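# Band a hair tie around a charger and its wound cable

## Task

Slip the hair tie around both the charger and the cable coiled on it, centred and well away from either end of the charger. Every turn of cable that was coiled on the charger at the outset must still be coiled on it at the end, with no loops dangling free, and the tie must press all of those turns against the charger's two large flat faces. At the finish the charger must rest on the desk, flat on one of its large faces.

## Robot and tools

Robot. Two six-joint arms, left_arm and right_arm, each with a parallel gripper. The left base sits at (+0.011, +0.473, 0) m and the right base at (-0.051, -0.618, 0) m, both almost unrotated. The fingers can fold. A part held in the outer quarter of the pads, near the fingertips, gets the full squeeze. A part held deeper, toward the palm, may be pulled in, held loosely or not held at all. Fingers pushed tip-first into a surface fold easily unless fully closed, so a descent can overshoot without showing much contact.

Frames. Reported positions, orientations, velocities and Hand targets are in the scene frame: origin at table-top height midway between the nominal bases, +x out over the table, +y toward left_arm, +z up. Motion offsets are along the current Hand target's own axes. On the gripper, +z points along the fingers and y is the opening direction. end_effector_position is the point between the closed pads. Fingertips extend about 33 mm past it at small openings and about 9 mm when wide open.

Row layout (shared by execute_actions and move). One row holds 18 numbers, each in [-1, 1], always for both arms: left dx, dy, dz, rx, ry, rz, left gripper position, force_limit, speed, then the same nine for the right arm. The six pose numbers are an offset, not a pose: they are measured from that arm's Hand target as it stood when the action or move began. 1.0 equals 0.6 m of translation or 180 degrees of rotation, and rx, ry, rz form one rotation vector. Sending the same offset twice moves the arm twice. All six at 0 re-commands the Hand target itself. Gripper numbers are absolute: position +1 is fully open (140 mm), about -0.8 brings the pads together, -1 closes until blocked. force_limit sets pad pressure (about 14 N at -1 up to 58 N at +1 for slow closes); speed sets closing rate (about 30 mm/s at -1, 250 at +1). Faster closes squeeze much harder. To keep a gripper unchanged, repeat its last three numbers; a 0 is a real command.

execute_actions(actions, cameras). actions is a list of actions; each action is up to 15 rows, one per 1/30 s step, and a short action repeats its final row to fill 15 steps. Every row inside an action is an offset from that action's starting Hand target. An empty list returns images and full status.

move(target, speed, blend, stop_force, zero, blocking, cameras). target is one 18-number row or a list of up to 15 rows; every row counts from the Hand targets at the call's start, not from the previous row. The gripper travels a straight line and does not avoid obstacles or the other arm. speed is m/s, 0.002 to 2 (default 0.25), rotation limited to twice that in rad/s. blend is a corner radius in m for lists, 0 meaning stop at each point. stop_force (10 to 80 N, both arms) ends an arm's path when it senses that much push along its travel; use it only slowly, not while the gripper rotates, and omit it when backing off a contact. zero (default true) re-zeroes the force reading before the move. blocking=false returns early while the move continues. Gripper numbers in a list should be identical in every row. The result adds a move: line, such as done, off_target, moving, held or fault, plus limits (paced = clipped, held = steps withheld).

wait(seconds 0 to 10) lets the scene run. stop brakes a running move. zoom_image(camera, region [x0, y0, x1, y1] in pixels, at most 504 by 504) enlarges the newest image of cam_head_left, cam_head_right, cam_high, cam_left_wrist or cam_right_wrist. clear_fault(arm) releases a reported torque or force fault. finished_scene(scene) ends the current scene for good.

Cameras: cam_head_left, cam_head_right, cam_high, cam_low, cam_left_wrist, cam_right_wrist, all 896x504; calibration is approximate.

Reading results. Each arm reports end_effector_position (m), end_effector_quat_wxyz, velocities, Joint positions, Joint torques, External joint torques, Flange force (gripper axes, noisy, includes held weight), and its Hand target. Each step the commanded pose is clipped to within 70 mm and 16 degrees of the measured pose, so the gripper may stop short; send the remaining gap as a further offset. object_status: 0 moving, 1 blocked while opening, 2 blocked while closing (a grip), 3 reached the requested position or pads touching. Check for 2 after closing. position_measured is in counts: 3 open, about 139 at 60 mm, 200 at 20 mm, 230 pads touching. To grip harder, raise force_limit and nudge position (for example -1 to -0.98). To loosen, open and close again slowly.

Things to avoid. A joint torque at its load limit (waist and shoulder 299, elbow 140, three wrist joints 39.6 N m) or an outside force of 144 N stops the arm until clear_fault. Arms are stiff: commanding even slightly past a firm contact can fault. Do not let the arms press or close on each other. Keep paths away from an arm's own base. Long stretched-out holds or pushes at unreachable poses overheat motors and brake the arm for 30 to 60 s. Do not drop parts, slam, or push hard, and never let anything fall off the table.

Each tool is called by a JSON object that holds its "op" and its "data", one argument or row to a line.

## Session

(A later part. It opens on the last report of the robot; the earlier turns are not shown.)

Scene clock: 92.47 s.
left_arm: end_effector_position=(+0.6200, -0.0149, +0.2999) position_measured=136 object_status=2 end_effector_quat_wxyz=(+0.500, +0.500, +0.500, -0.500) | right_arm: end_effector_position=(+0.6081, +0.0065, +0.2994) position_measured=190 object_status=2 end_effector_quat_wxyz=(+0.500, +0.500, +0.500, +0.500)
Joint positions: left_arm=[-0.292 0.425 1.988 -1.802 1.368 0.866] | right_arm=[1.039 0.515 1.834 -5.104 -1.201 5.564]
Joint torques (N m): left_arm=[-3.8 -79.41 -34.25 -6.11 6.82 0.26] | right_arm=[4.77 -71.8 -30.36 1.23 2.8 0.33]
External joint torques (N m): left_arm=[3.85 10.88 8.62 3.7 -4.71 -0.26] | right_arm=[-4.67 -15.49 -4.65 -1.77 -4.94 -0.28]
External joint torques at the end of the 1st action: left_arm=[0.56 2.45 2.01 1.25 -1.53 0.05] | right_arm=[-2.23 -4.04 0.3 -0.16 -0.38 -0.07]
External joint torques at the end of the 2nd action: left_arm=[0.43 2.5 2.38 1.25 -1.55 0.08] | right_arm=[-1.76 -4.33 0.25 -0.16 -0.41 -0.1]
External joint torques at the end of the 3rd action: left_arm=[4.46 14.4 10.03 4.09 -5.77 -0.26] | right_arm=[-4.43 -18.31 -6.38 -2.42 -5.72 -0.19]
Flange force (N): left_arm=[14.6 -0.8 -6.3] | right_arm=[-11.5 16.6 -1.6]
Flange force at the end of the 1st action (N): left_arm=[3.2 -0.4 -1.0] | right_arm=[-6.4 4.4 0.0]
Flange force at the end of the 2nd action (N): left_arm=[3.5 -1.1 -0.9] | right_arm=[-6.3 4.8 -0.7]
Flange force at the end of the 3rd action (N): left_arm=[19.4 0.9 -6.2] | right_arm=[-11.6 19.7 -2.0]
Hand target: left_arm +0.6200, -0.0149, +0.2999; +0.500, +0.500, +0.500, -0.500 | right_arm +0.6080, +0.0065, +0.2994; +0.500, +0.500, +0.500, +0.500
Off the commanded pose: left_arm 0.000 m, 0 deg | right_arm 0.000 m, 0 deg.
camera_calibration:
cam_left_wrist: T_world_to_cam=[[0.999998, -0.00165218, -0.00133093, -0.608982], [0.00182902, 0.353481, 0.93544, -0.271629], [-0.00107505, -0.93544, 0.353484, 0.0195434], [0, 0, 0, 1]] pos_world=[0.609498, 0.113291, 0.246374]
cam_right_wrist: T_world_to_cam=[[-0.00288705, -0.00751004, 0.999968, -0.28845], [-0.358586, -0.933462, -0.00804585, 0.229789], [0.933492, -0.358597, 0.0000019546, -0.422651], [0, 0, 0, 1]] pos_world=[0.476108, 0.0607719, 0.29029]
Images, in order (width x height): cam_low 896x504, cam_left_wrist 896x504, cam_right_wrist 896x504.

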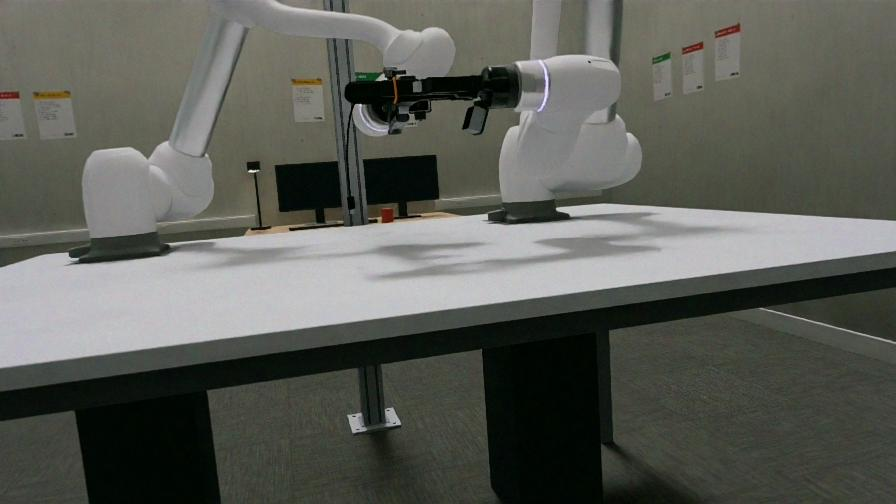

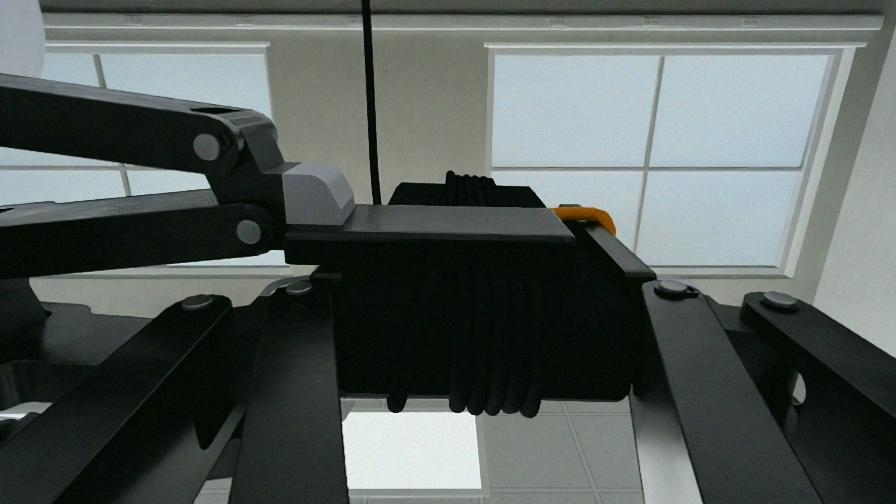

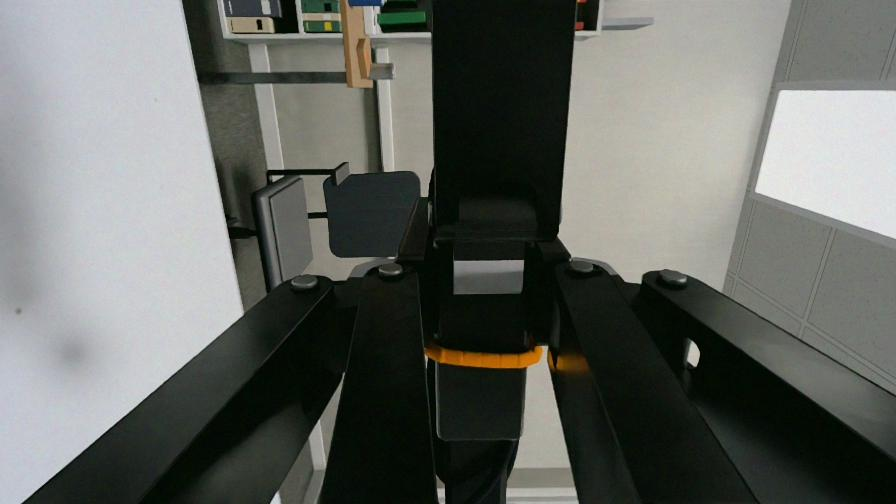

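{"op": "execute_actions", "data": {
  "actions": [
    [[0,0,0,0,0,0,0.04,1,-1,0,0,0,0,0,0,-1,0,-1]],
    [[0,0,0,0,0,0,0.04,1,-1,0,0,0,0,0,0,-1,0,-1]]
  ],
  "cameras": ["cam_right_wrist","cam_low","cam_left_wrist"]
}}

{"op": "zoom_image", "data": {
  "camera": "cam_right_wrist",
  "region": [260, 60, 660, 420]
}}

{"op": "zoom_image", "data": {
  "camera": "cam_low",
  "region": [330, 40, 490, 160]
}}

Scene clock: 93.87 s.
left_arm: end_effector_position=(+0.6201, -0.0149, +0.2999) position_measured=124 object_status=3 end_effector_quat_wxyz=(+0.500, +0.500, +0.500, -0.500) | right_arm: end_effector_position=(+0.6080, +0.0065, +0.2994) position_measured=190 object_status=2 end_effector_quat_wxyz=(+0.500, +0.500, +0.500, +0.500)
Joint positions: left_arm=[-0.292 0.425 1.988 -1.802 1.368 0.866] | right_arm=[1.039 0.515 1.834 -5.103 -1.201 5.564]
Joint torques (N m): left_arm=[-1.79 -72.32 -26.48 -3.13 4.63 -0.24] | right_arm=[-1.01 -81.35 -34.4 0.15 -1.67 -0.03]
External joint torques (N m): left_arm=[1.84 4.24 0.9 0.72 -2.53 0.25] | right_arm=[0.97 -5.8 -0.56 -0.68 -0.47 0.08]
External joint torques at the end of the 1st action: left_arm=[1.57 4.94 1.55 0.83 -3.34 0.26] | right_arm=[1.68 -7.61 -1.19 -1.12 -0.92 0.09]
Flange force (N): left_arm=[5.1 3.8 -0.2] | right_arm=[-5.0 6.2 -3.7]
Flange force at the end of the 1st action (N): left_arm=[6.0 3.2 0.8] | right_arm=[-5.5 8.1 -5.1]
Hand target: left_arm +0.6200, -0.0149, +0.2999; +0.500, +0.500, +0.500, -0.500 | right_arm +0.6080, +0.0065, +0.2994; +0.500, +0.500, +0.500, +0.500
Off the commanded pose: left_arm 0.000 m, 0 deg | right_arm 0.000 m, 0 deg.
camera_calibration:
cam_left_wrist: T_world_to_cam=[[0.999998, -0.00161831, -0.00123684, -0.609009], [0.00172904, 0.353481, 0.93544, -0.271568], [-0.00107663, -0.93544, 0.353483, 0.0195445], [0, 0, 0, 1]] pos_world=[0.609499, 0.113291, 0.246373]
cam_right_wrist: T_world_to_cam=[[-0.00285178, -0.00741648, 0.999968, -0.288472], [-0.358586, -0.933463, -0.00794587, 0.22976], [0.933492, -0.358597, 0.0000025843, -0.422651], [0, 0, 0, 1]] pos_world=[0.476108, 0.0607719, 0.29029]
Images, in order (width x height): cam_low 896x504, cam_left_wrist 896x504, cam_right_wrist 896x504.

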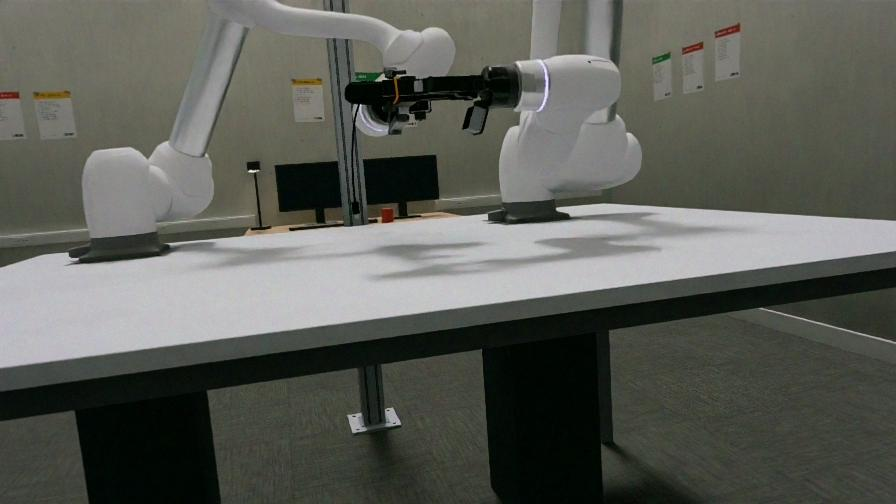

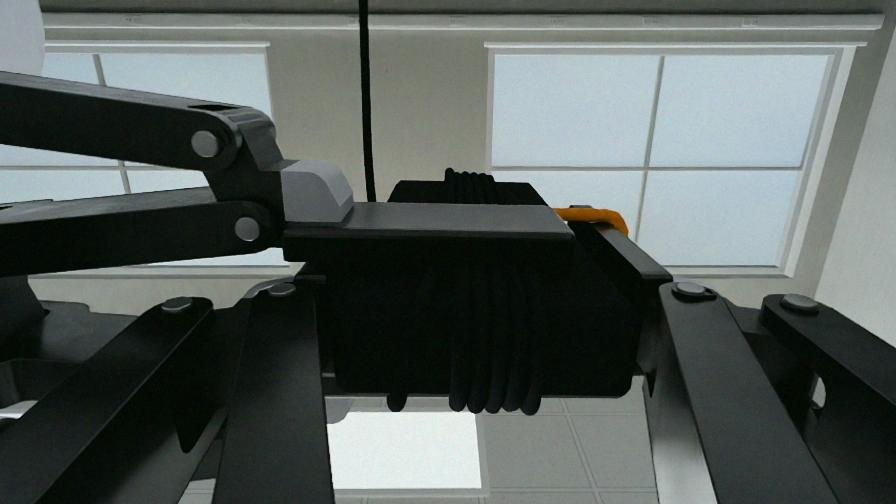

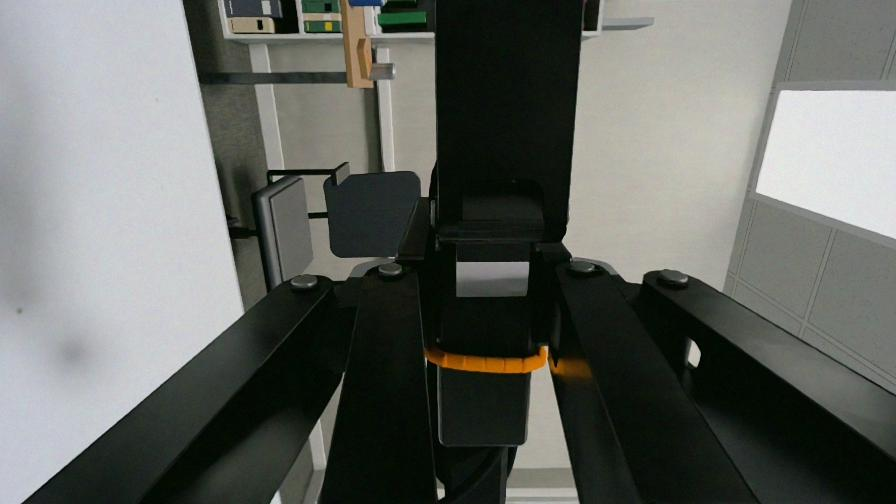

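Scaled by 1.260 from the camera's 896x504 image, which has a finer 1280x720 frame.

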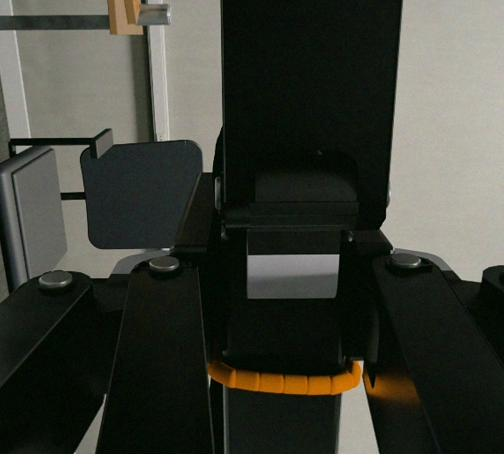

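Scaled by 3.150 from the camera's 896x504 image, which has a finer 1280x720 frame.

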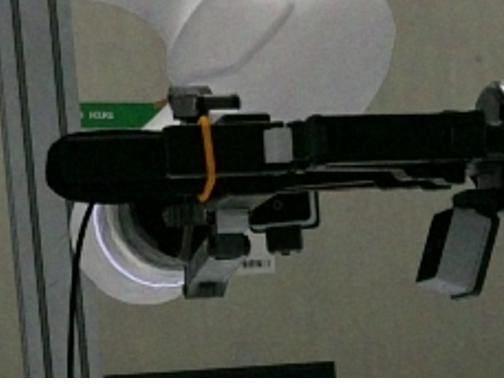

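{"op": "move", "data": {
  "target": [0,0,-0.05,0,0,0,0.04,1,-1,0,0,0,0,0,0,-1,0,-1],
  "speed": 0.04,
  "cameras": ["cam_right_wrist","cam_low","cam_left_wrist","cam_head_right"]
}}

{"op": "zoom_image", "data": {
  "camera": "cam_right_wrist",
  "region": [260, 60, 660, 420]
}}

{"op": "zoom_image", "data": {
  "camera": "cam_head_right",
  "region": [400, 260, 540, 400]
}}

{"op": "zoom_image", "data": {
  "camera": "cam_left_wrist",
  "region": [280, 140, 680, 440]
}}

Scene clock: 95.13 s.
left_arm: end_effector_position=(+0.6200, +0.0151, +0.2999) position_measured=124 object_status=3 end_effector_quat_wxyz=(+0.500, +0.500, +0.500, -0.500) | right_arm: end_effector_position=(+0.6080, +0.0066, +0.2993) position_measured=190 object_status=2 end_effector_quat_wxyz=(+0.500, +0.500, +0.500, +0.500)
Joint positions: left_arm=[-0.246 0.417 2.002 -1.767 1.399 0.865] | right_arm=[1.04 0.515 1.834 -5.104 -1.201 5.564]
Joint torques (N m): left_arm=[3.85 -69.8 -25.13 -2.99 4.27 -0.11] | right_arm=[-5.74 -84.23 -32.37 1.86 -4.01 0.01]
External joint torques (N m): left_arm=[-3.87 2.95 -0.08 0.68 -2.19 0.11] | right_arm=[5.86 -3.04 -2.55 -2.4 1.87 0.03]
Flange force (N): left_arm=[3.1 1.9 8.2] | right_arm=[3.3 4.4 -2.5]
Hand target: left_arm +0.6200, +0.0151, +0.2999; +0.500, +0.500, +0.500, -0.500 | right_arm +0.6080, +0.0065, +0.2994; +0.500, +0.500, +0.500, +0.500
Off the commanded pose: left_arm 0.000 m, 0 deg | right_arm 0.000 m, 0 deg.
move: done
camera_calibration:
cam_left_wrist: T_world_to_cam=[[0.999998, -0.00165218, -0.00133093, -0.608932], [0.00182902, 0.353481, 0.93544, -0.282233], [-0.00107505, -0.93544, 0.353484, 0.0476066], [0, 0, 0, 1]] pos_world=[0.609498, 0.143291, 0.246374]
cam_right_wrist: T_world_to_cam=[[-0.00272224, -0.0073589, 0.999969, -0.288437], [-0.358466, -0.93351, -0.00784568, 0.229677], [0.933539, -0.358477, -0.0000966791, -0.422652], [0, 0, 0, 1]] pos_world=[0.476108, 0.0607719, 0.29019]
Images, in order (width x height): cam_head_right 896x504, cam_low 896x504, cam_left_wrist 896x504, cam_right_wrist 896x504.

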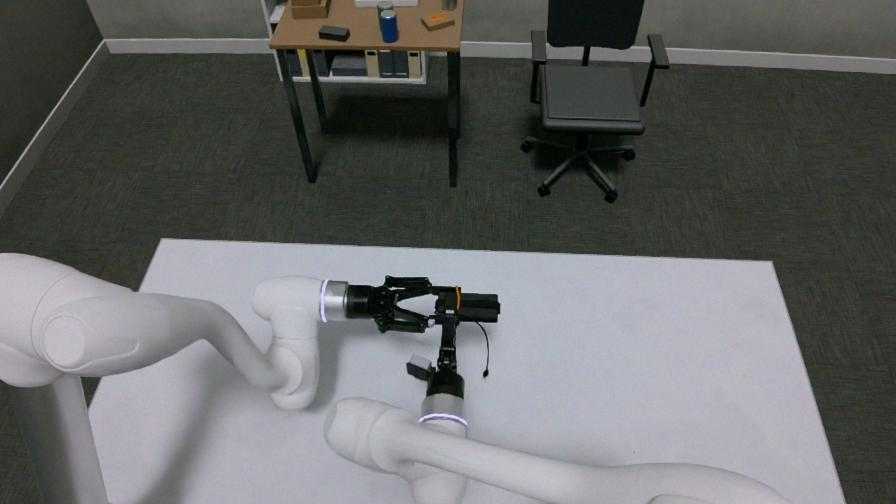

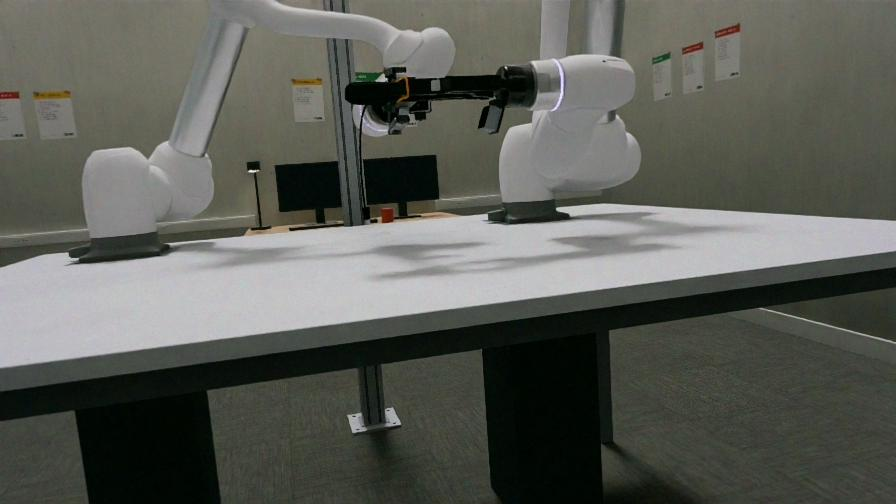

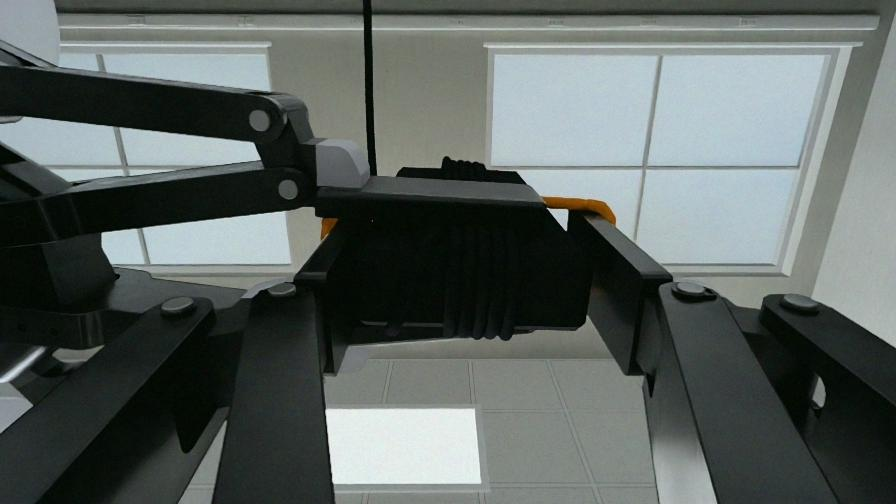

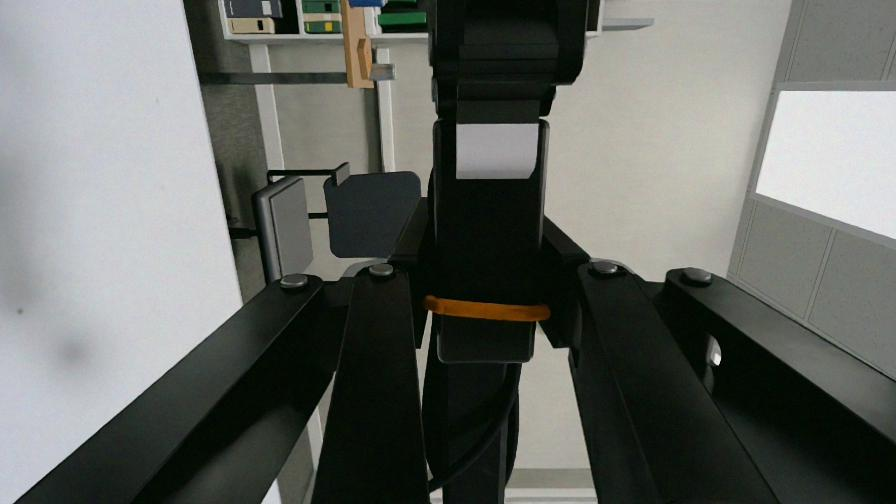

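Scaled by 1.260 from the camera's 896x504 image, which has a finer 1280x720 frame.

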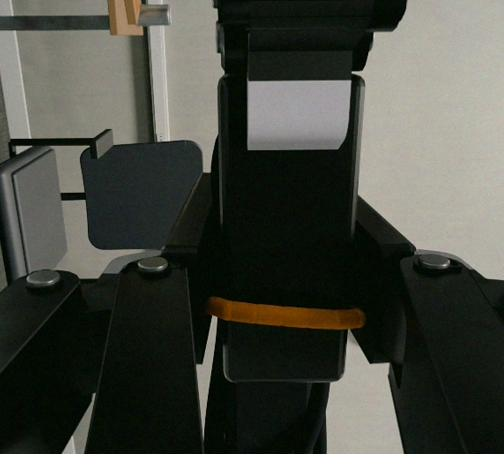

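Scaled by 3.600 from the camera's 896x504 image, which has a finer 1280x720 frame.

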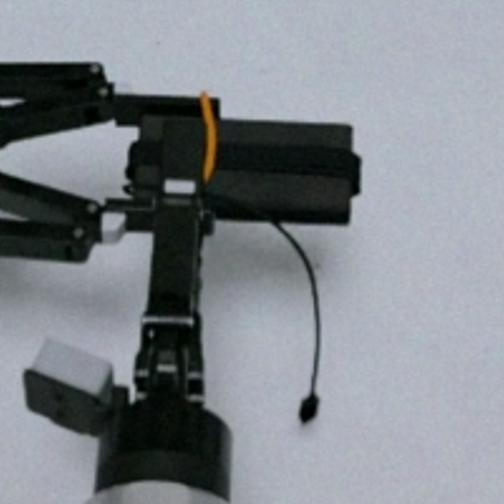

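Scaled by 1.260 from the camera's 896x504 image, which has a finer 1280x720 frame.

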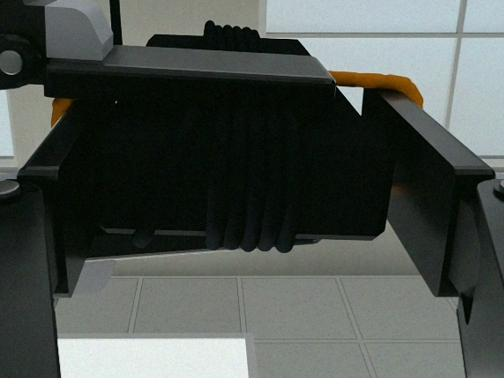

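{"op": "move", "data": {
  "target": [0,0,-0.05,0,0,0,0.04,1,-1,0,0,0,0,0,0,-1,0,-1],
  "speed": 0.04,
  "cameras": ["cam_right_wrist","cam_low","cam_left_wrist","cam_head_right"]
}}

{"op": "zoom_image", "data": {
  "camera": "cam_right_wrist",
  "region": [260, 60, 660, 420]
}}

{"op": "zoom_image", "data": {
  "camera": "cam_head_right",
  "region": [400, 260, 540, 400]
}}

{"op": "zoom_image", "data": {
  "camera": "cam_left_wrist",
  "region": [280, 140, 680, 440]
}}

Scene clock: 96.60 s.
left_arm: end_effector_position=(+0.6200, +0.0451, +0.3000) position_measured=124 object_status=3 end_effector_quat_wxyz=(+0.500, +0.500, +0.500, -0.500) | right_arm: end_effector_position=(+0.6080, +0.0065, +0.2994) position_measured=190 object_status=2 end_effector_quat_wxyz=(+0.500, +0.500, +0.500, +0.500)
Joint positions: left_arm=[-0.198 0.411 2.012 -1.732 1.431 0.863] | right_arm=[1.04 0.515 1.834 -5.103 -1.201 5.564]
Joint torques (N m): left_arm=[1.85 -67.14 -21.85 -0.68 4.64 -0.05] | right_arm=[-7.13 -86.18 -35.73 0.58 -4.11 -0.01]
External joint torques (N m): left_arm=[-1.94 1.01 -3.11 -1.56 -2.54 0.05] | right_arm=[7.28 -1.03 0.7 -1.13 1.98 0.06]
Flange force (N): left_arm=[-0.4 5.7 8.8] | right_arm=[1.5 1.4 -7.3]
Hand target: left_arm +0.6200, +0.0451, +0.3000; +0.500, +0.500, +0.500, -0.500 | right_arm +0.6080, +0.0065, +0.2994; +0.500, +0.500, +0.500, +0.500
Off the commanded pose: left_arm 0.000 m, 0 deg | right_arm 0.000 m, 0 deg.
move: done
camera_calibration:
cam_left_wrist: T_world_to_cam=[[0.999998, -0.00165218, -0.00133093, -0.608883], [0.00182902, 0.353481, 0.93544, -0.292931], [-0.00107505, -0.93544, 0.353484, 0.0756345], [0, 0, 0, 1]] pos_world=[0.609498, 0.173291, 0.246474]
cam_right_wrist: T_world_to_cam=[[-0.00294535, -0.00738121, 0.999968, -0.28843], [-0.358585, -0.933463, -0.0079465, 0.22976], [0.933492, -0.358597, 0.000102585, -0.42268], [0, 0, 0, 1]] pos_world=[0.476108, 0.0607719, 0.29029]
Images, in order (width x height): cam_head_right 896x504, cam_low 896x504, cam_left_wrist 896x504, cam_right_wrist 896x504.

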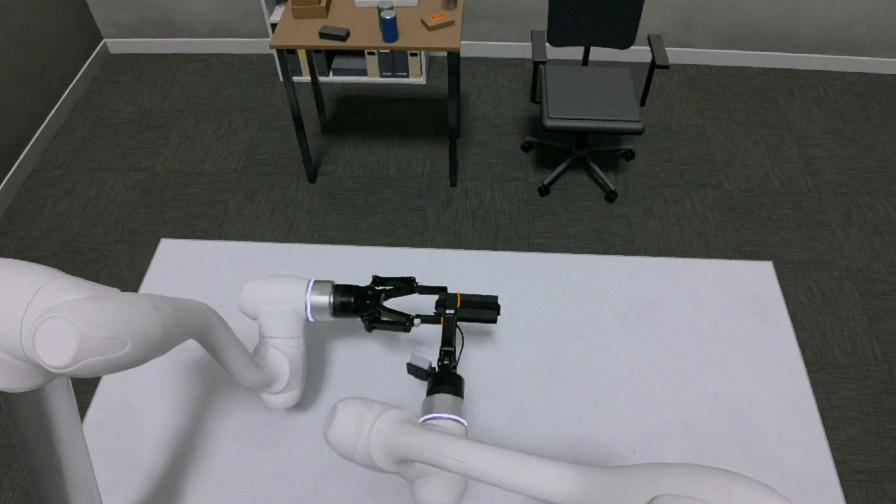

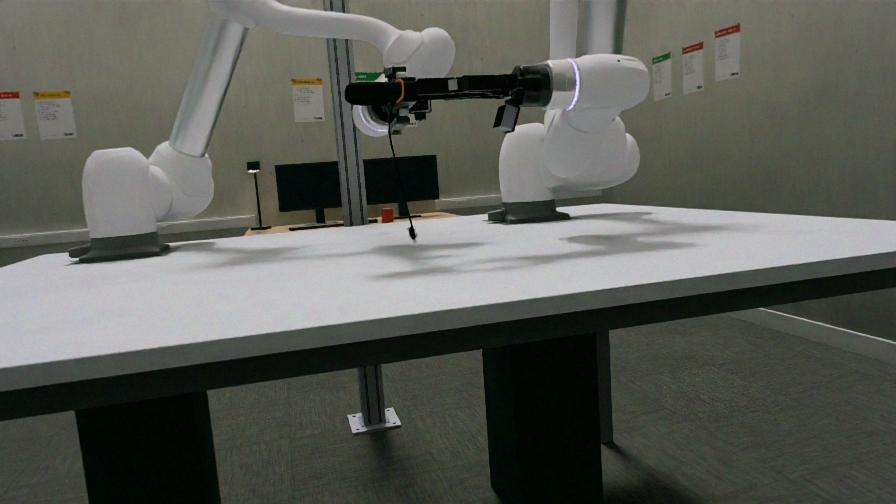

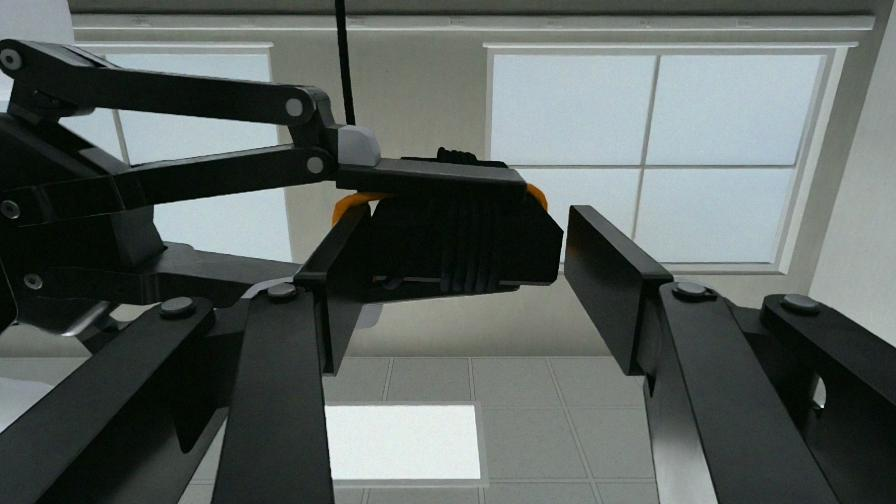

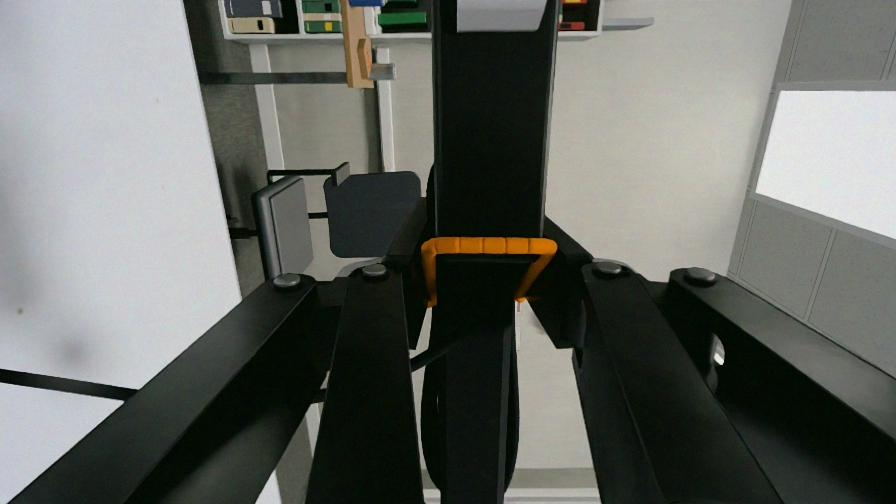

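Scaled by 1.260 from the camera's 896x504 image, which has a finer 1280x720 frame.

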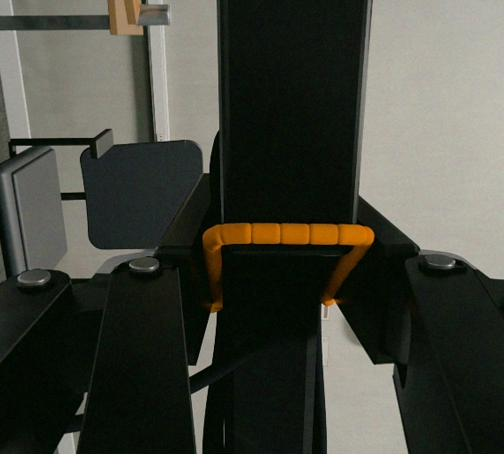

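Scaled by 3.600 from the camera's 896x504 image, which has a finer 1280x720 frame.

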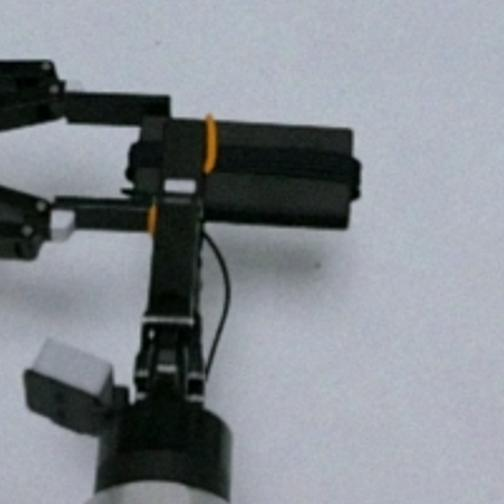

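Scaled by 1.260 from the camera's 896x504 image, which has a finer 1280x720 frame.

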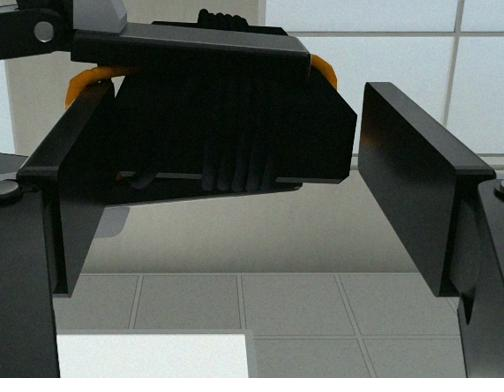

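{"op": "wait", "data": {
  "seconds": 0,
  "cameras": ["cam_high","cam_head_left","cam_head_right","cam_low"]
}}

{"op": "zoom_image", "data": {
  "camera": "cam_high",
  "region": [400, 120, 500, 200]
}}

{"op": "zoom_image", "data": {
  "camera": "cam_head_left",
  "region": [430, 270, 530, 370]
}}

{"op": "zoom_image", "data": {
  "camera": "cam_head_right",
  "region": [430, 270, 510, 340]
}}

{"op": "zoom_image", "data": {
  "camera": "cam_low",
  "region": [335, 60, 475, 250]
}}

Scene clock: 97.07 s.
left_arm: end_effector_position=(+0.6200, +0.0451, +0.3000) position_measured=124 object_status=3 end_effector_quat_wxyz=(+0.500, +0.500, +0.500, -0.500) | right_arm: end_effector_position=(+0.6080, +0.0065, +0.2994) position_measured=190 object_status=2 end_effector_quat_wxyz=(+0.500, +0.500, +0.500, +0.500)
Joint positions: left_arm=[-0.198 0.411 2.012 -1.732 1.431 0.863] | right_arm=[1.04 0.515 1.834 -5.103 -1.201 5.564]
Joint torques (N m): left_arm=[0.67 -67.01 -21.95 -0.7 4.68 -0.06] | right_arm=[-6.85 -85.74 -35.88 0.57 -4.01 0.05]
External joint torques (N m): left_arm=[-0.77 1.1 -2.95 -1.53 -2.6 0.06] | right_arm=[6.7 -1.6 0.86 -1.08 1.86 0]
Flange force (N): left_arm=[-0.2 5.9 6.9] | right_arm=[0.3 2.0 -7.2]
Hand target: left_arm +0.6200, +0.0451, +0.3000; +0.500, +0.500, +0.500, -0.500 | right_arm +0.6080, +0.0065, +0.2994; +0.500, +0.500, +0.500, +0.500
Tool commands: left_gripper/position=+0.04 left_gripper/force_limit=+1.0 left_gripper/speed=-1.0 right_gripper/position=-1.0 right_gripper/force_limit=+0.0 right_gripper/speed=-1.0
Off the commanded pose: left_arm 0.000 m, 0 deg | right_arm 0.000 m, 0 deg.
Images, in order (width x height): cam_head_left 896x504, cam_head_right 896x504, cam_high 896x504, cam_low 896x504.

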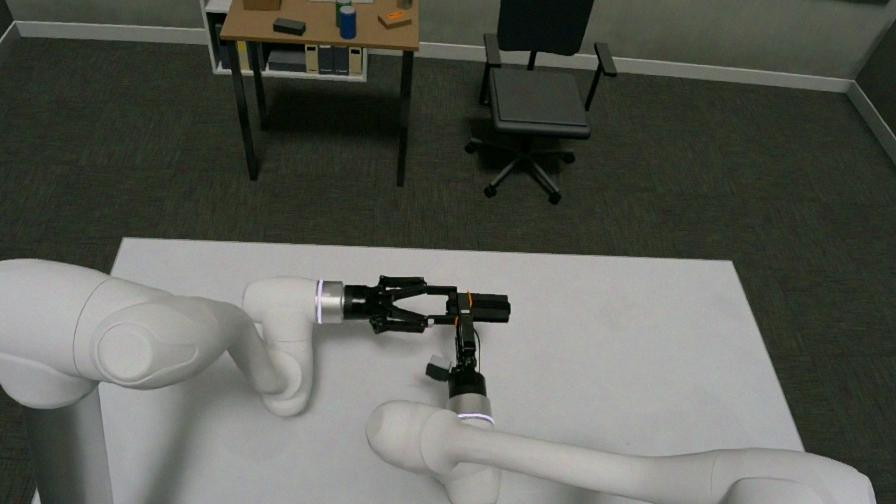

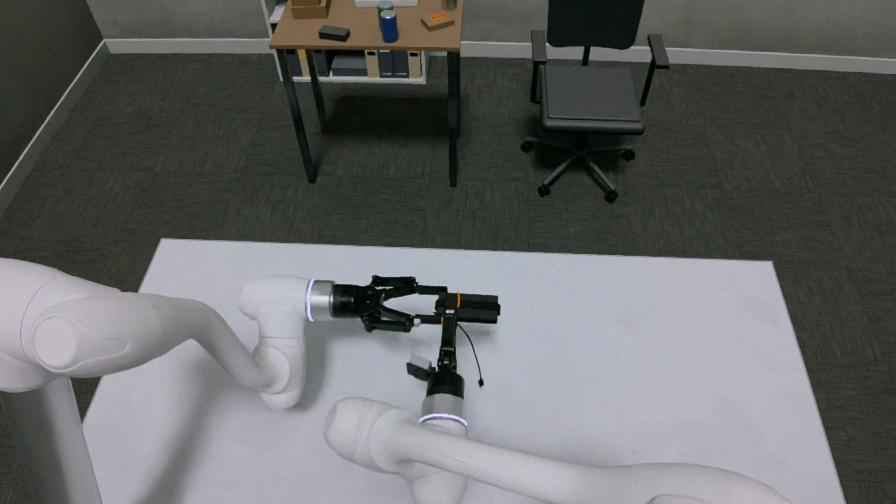

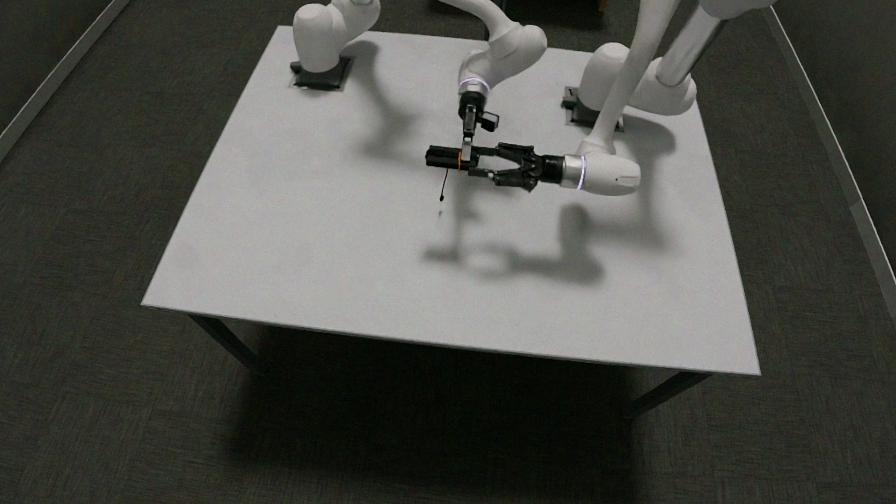

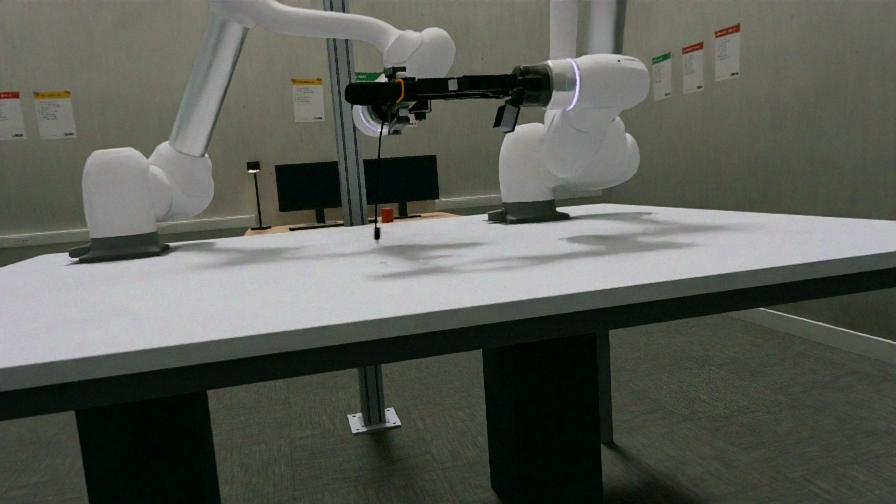

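Scaled by 5.040 from the camera's 896x504 image, which has a finer 1280x720 frame.

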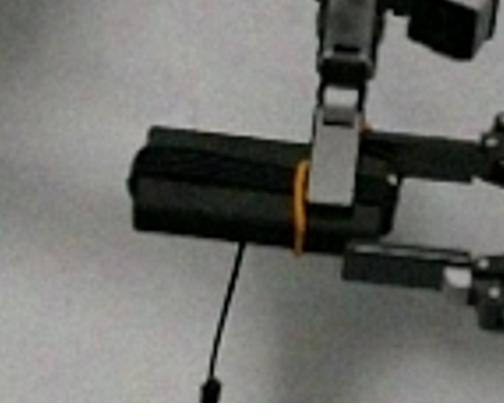

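Scaled by 5.040 from the camera's 896x504 image, which has a finer 1280x720 frame.

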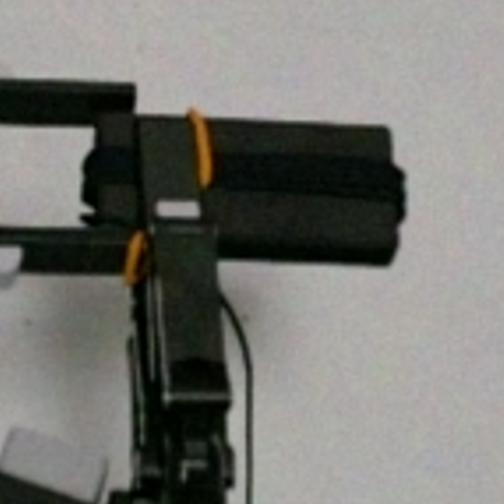

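Scaled by 6.300 from the camera's 896x504 image, which has a finer 1280x720 frame.

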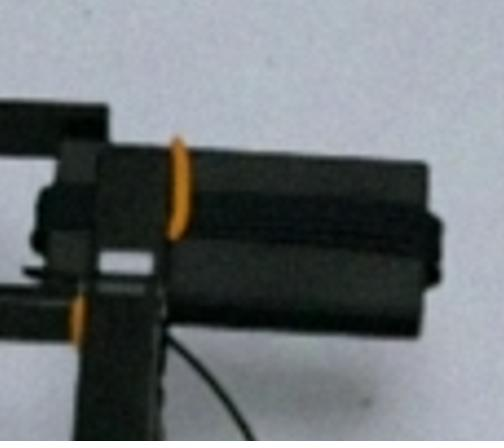

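Scaled by 2.653 from the camera's 896x504 image, which has a finer 1280x720 frame.

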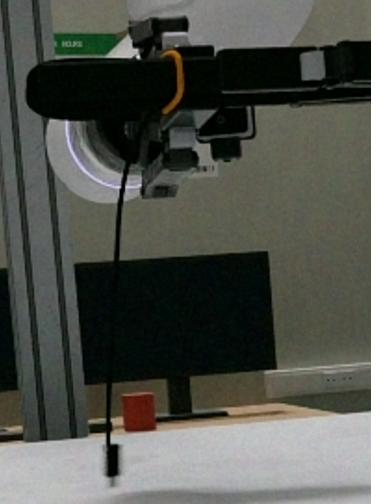

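{"op": "move", "data": {
  "target": [0,0,-0.04,0,0,0,0.04,1,-1,0,0,0,0,0,0,-1,0,-1],
  "speed": 0.04,
  "cameras": ["cam_right_wrist","cam_low","cam_left_wrist","cam_high"]
}}

{"op": "zoom_image", "data": {
  "camera": "cam_right_wrist",
  "region": [260, 60, 660, 420]
}}

{"op": "zoom_image", "data": {
  "camera": "cam_high",
  "region": [400, 120, 500, 200]
}}

{"op": "zoom_image", "data": {
  "camera": "cam_left_wrist",
  "region": [280, 140, 680, 440]
}}

Scene clock: 99.53 s.
left_arm: end_effector_position=(+0.6200, +0.0691, +0.3000) position_measured=124 object_status=3 end_effector_quat_wxyz=(+0.500, +0.500, +0.500, -0.500) | right_arm: end_effector_position=(+0.6081, +0.0065, +0.2994) position_measured=190 object_status=2 end_effector_quat_wxyz=(+0.500, +0.500, +0.500, +0.500)
Joint positions: left_arm=[-0.16 0.407 2.019 -1.703 1.456 0.862] | right_arm=[1.039 0.515 1.834 -5.104 -1.201 5.564]
Joint torques (N m): left_arm=[-0.2 -65.21 -25.12 -2.44 2.37 0.07] | right_arm=[1.69 -85.72 -37.25 -1.18 -2.71 0.02]
External joint torques (N m): left_arm=[0.02 0.08 0.42 0.29 -0.29 -0.07] | right_arm=[-1.81 -1.43 2.31 0.66 0.57 0.03]
Flange force (N): left_arm=[0.0 -0.6 -0.2] | right_arm=[-6.7 1.3 -0.8]
Hand target: left_arm +0.6200, +0.0691, +0.3000; +0.500, +0.500, +0.500, -0.500 | right_arm +0.6080, +0.0065, +0.2994; +0.500, +0.500, +0.500, +0.500
Off the commanded pose: left_arm 0.000 m, 0 deg | right_arm 0.000 m, 0 deg.
move: done
camera_calibration:
cam_left_wrist: T_world_to_cam=[[0.999998, -0.00165218, -0.00133093, -0.608743], [0.00182902, 0.353481, 0.93544, -0.301415], [-0.00107505, -0.93544, 0.353484, 0.0980849], [0, 0, 0, 1]] pos_world=[0.609398, 0.197291, 0.246474]
cam_right_wrist: T_world_to_cam=[[-0.00285178, -0.00741648, 0.999968, -0.288473], [-0.358586, -0.933463, -0.00794587, 0.229667], [0.933492, -0.358597, 0.0000025843, -0.422687], [0, 0, 0, 1]] pos_world=[0.476108, 0.0606719, 0.29029]
Images, in order (width x height): cam_high 896x504, cam_low 896x504, cam_left_wrist 896x504, cam_right_wrist 896x504.

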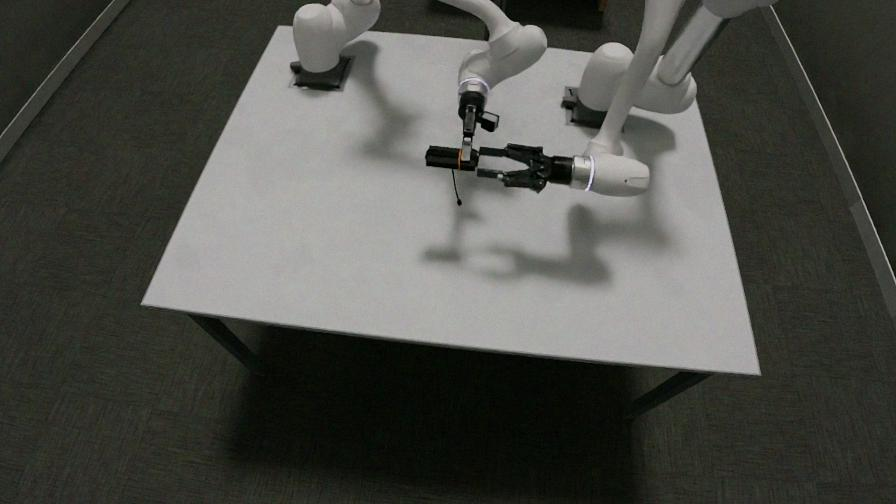

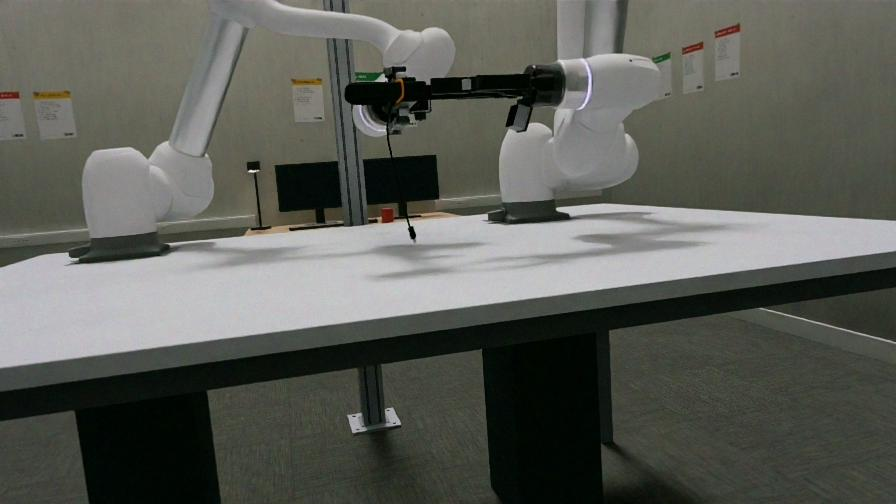

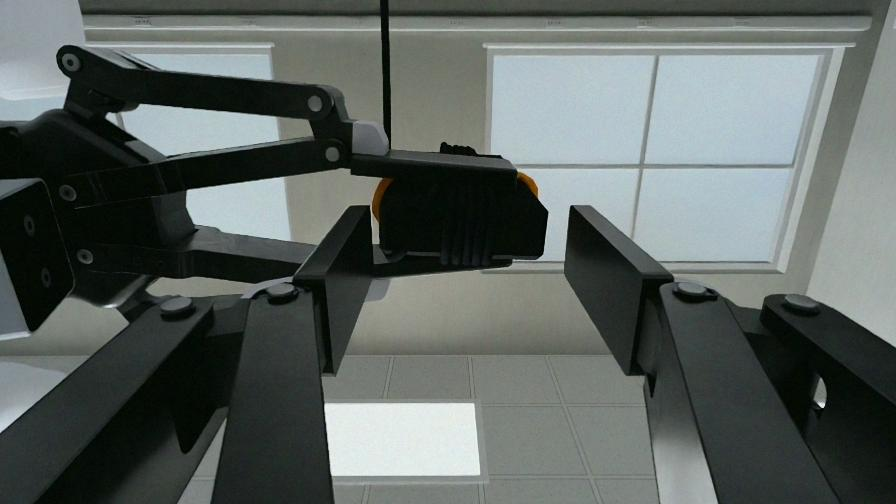

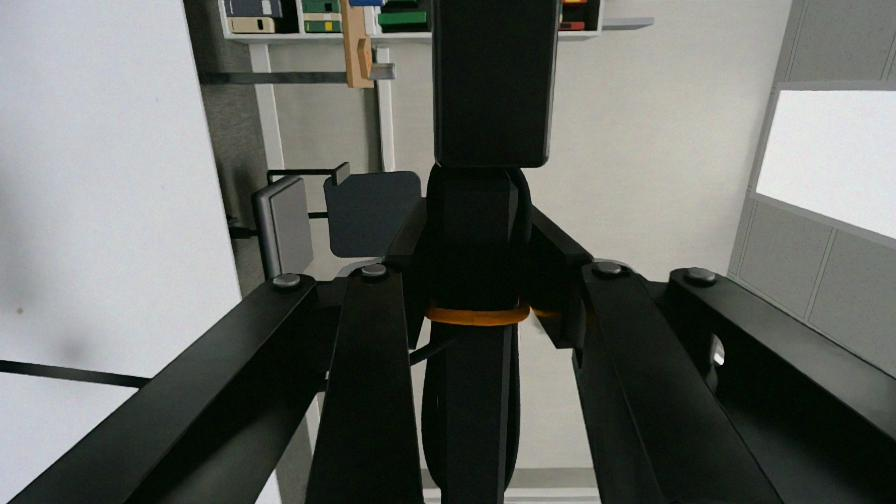

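Scaled by 1.260 from the camera's 896x504 image, which has a finer 1280x720 frame.

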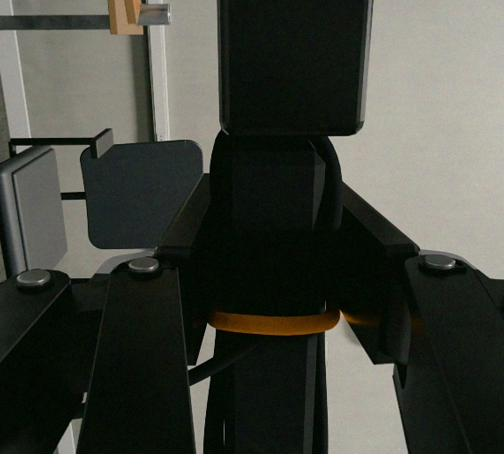

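Scaled by 5.040 from the camera's 896x504 image, which has a finer 1280x720 frame.

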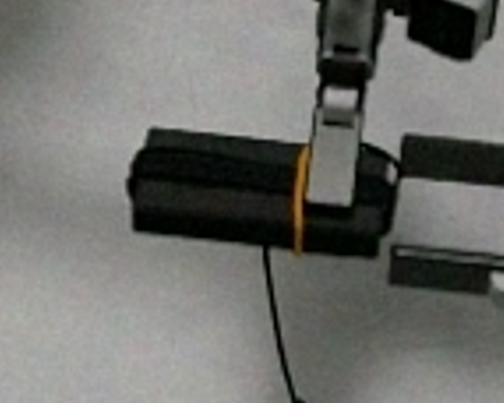

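Scaled by 1.260 from the camera's 896x504 image, which has a finer 1280x720 frame.

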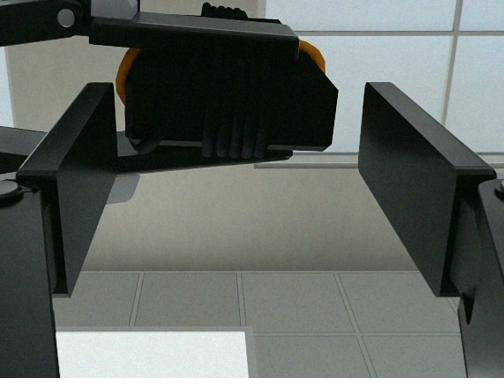

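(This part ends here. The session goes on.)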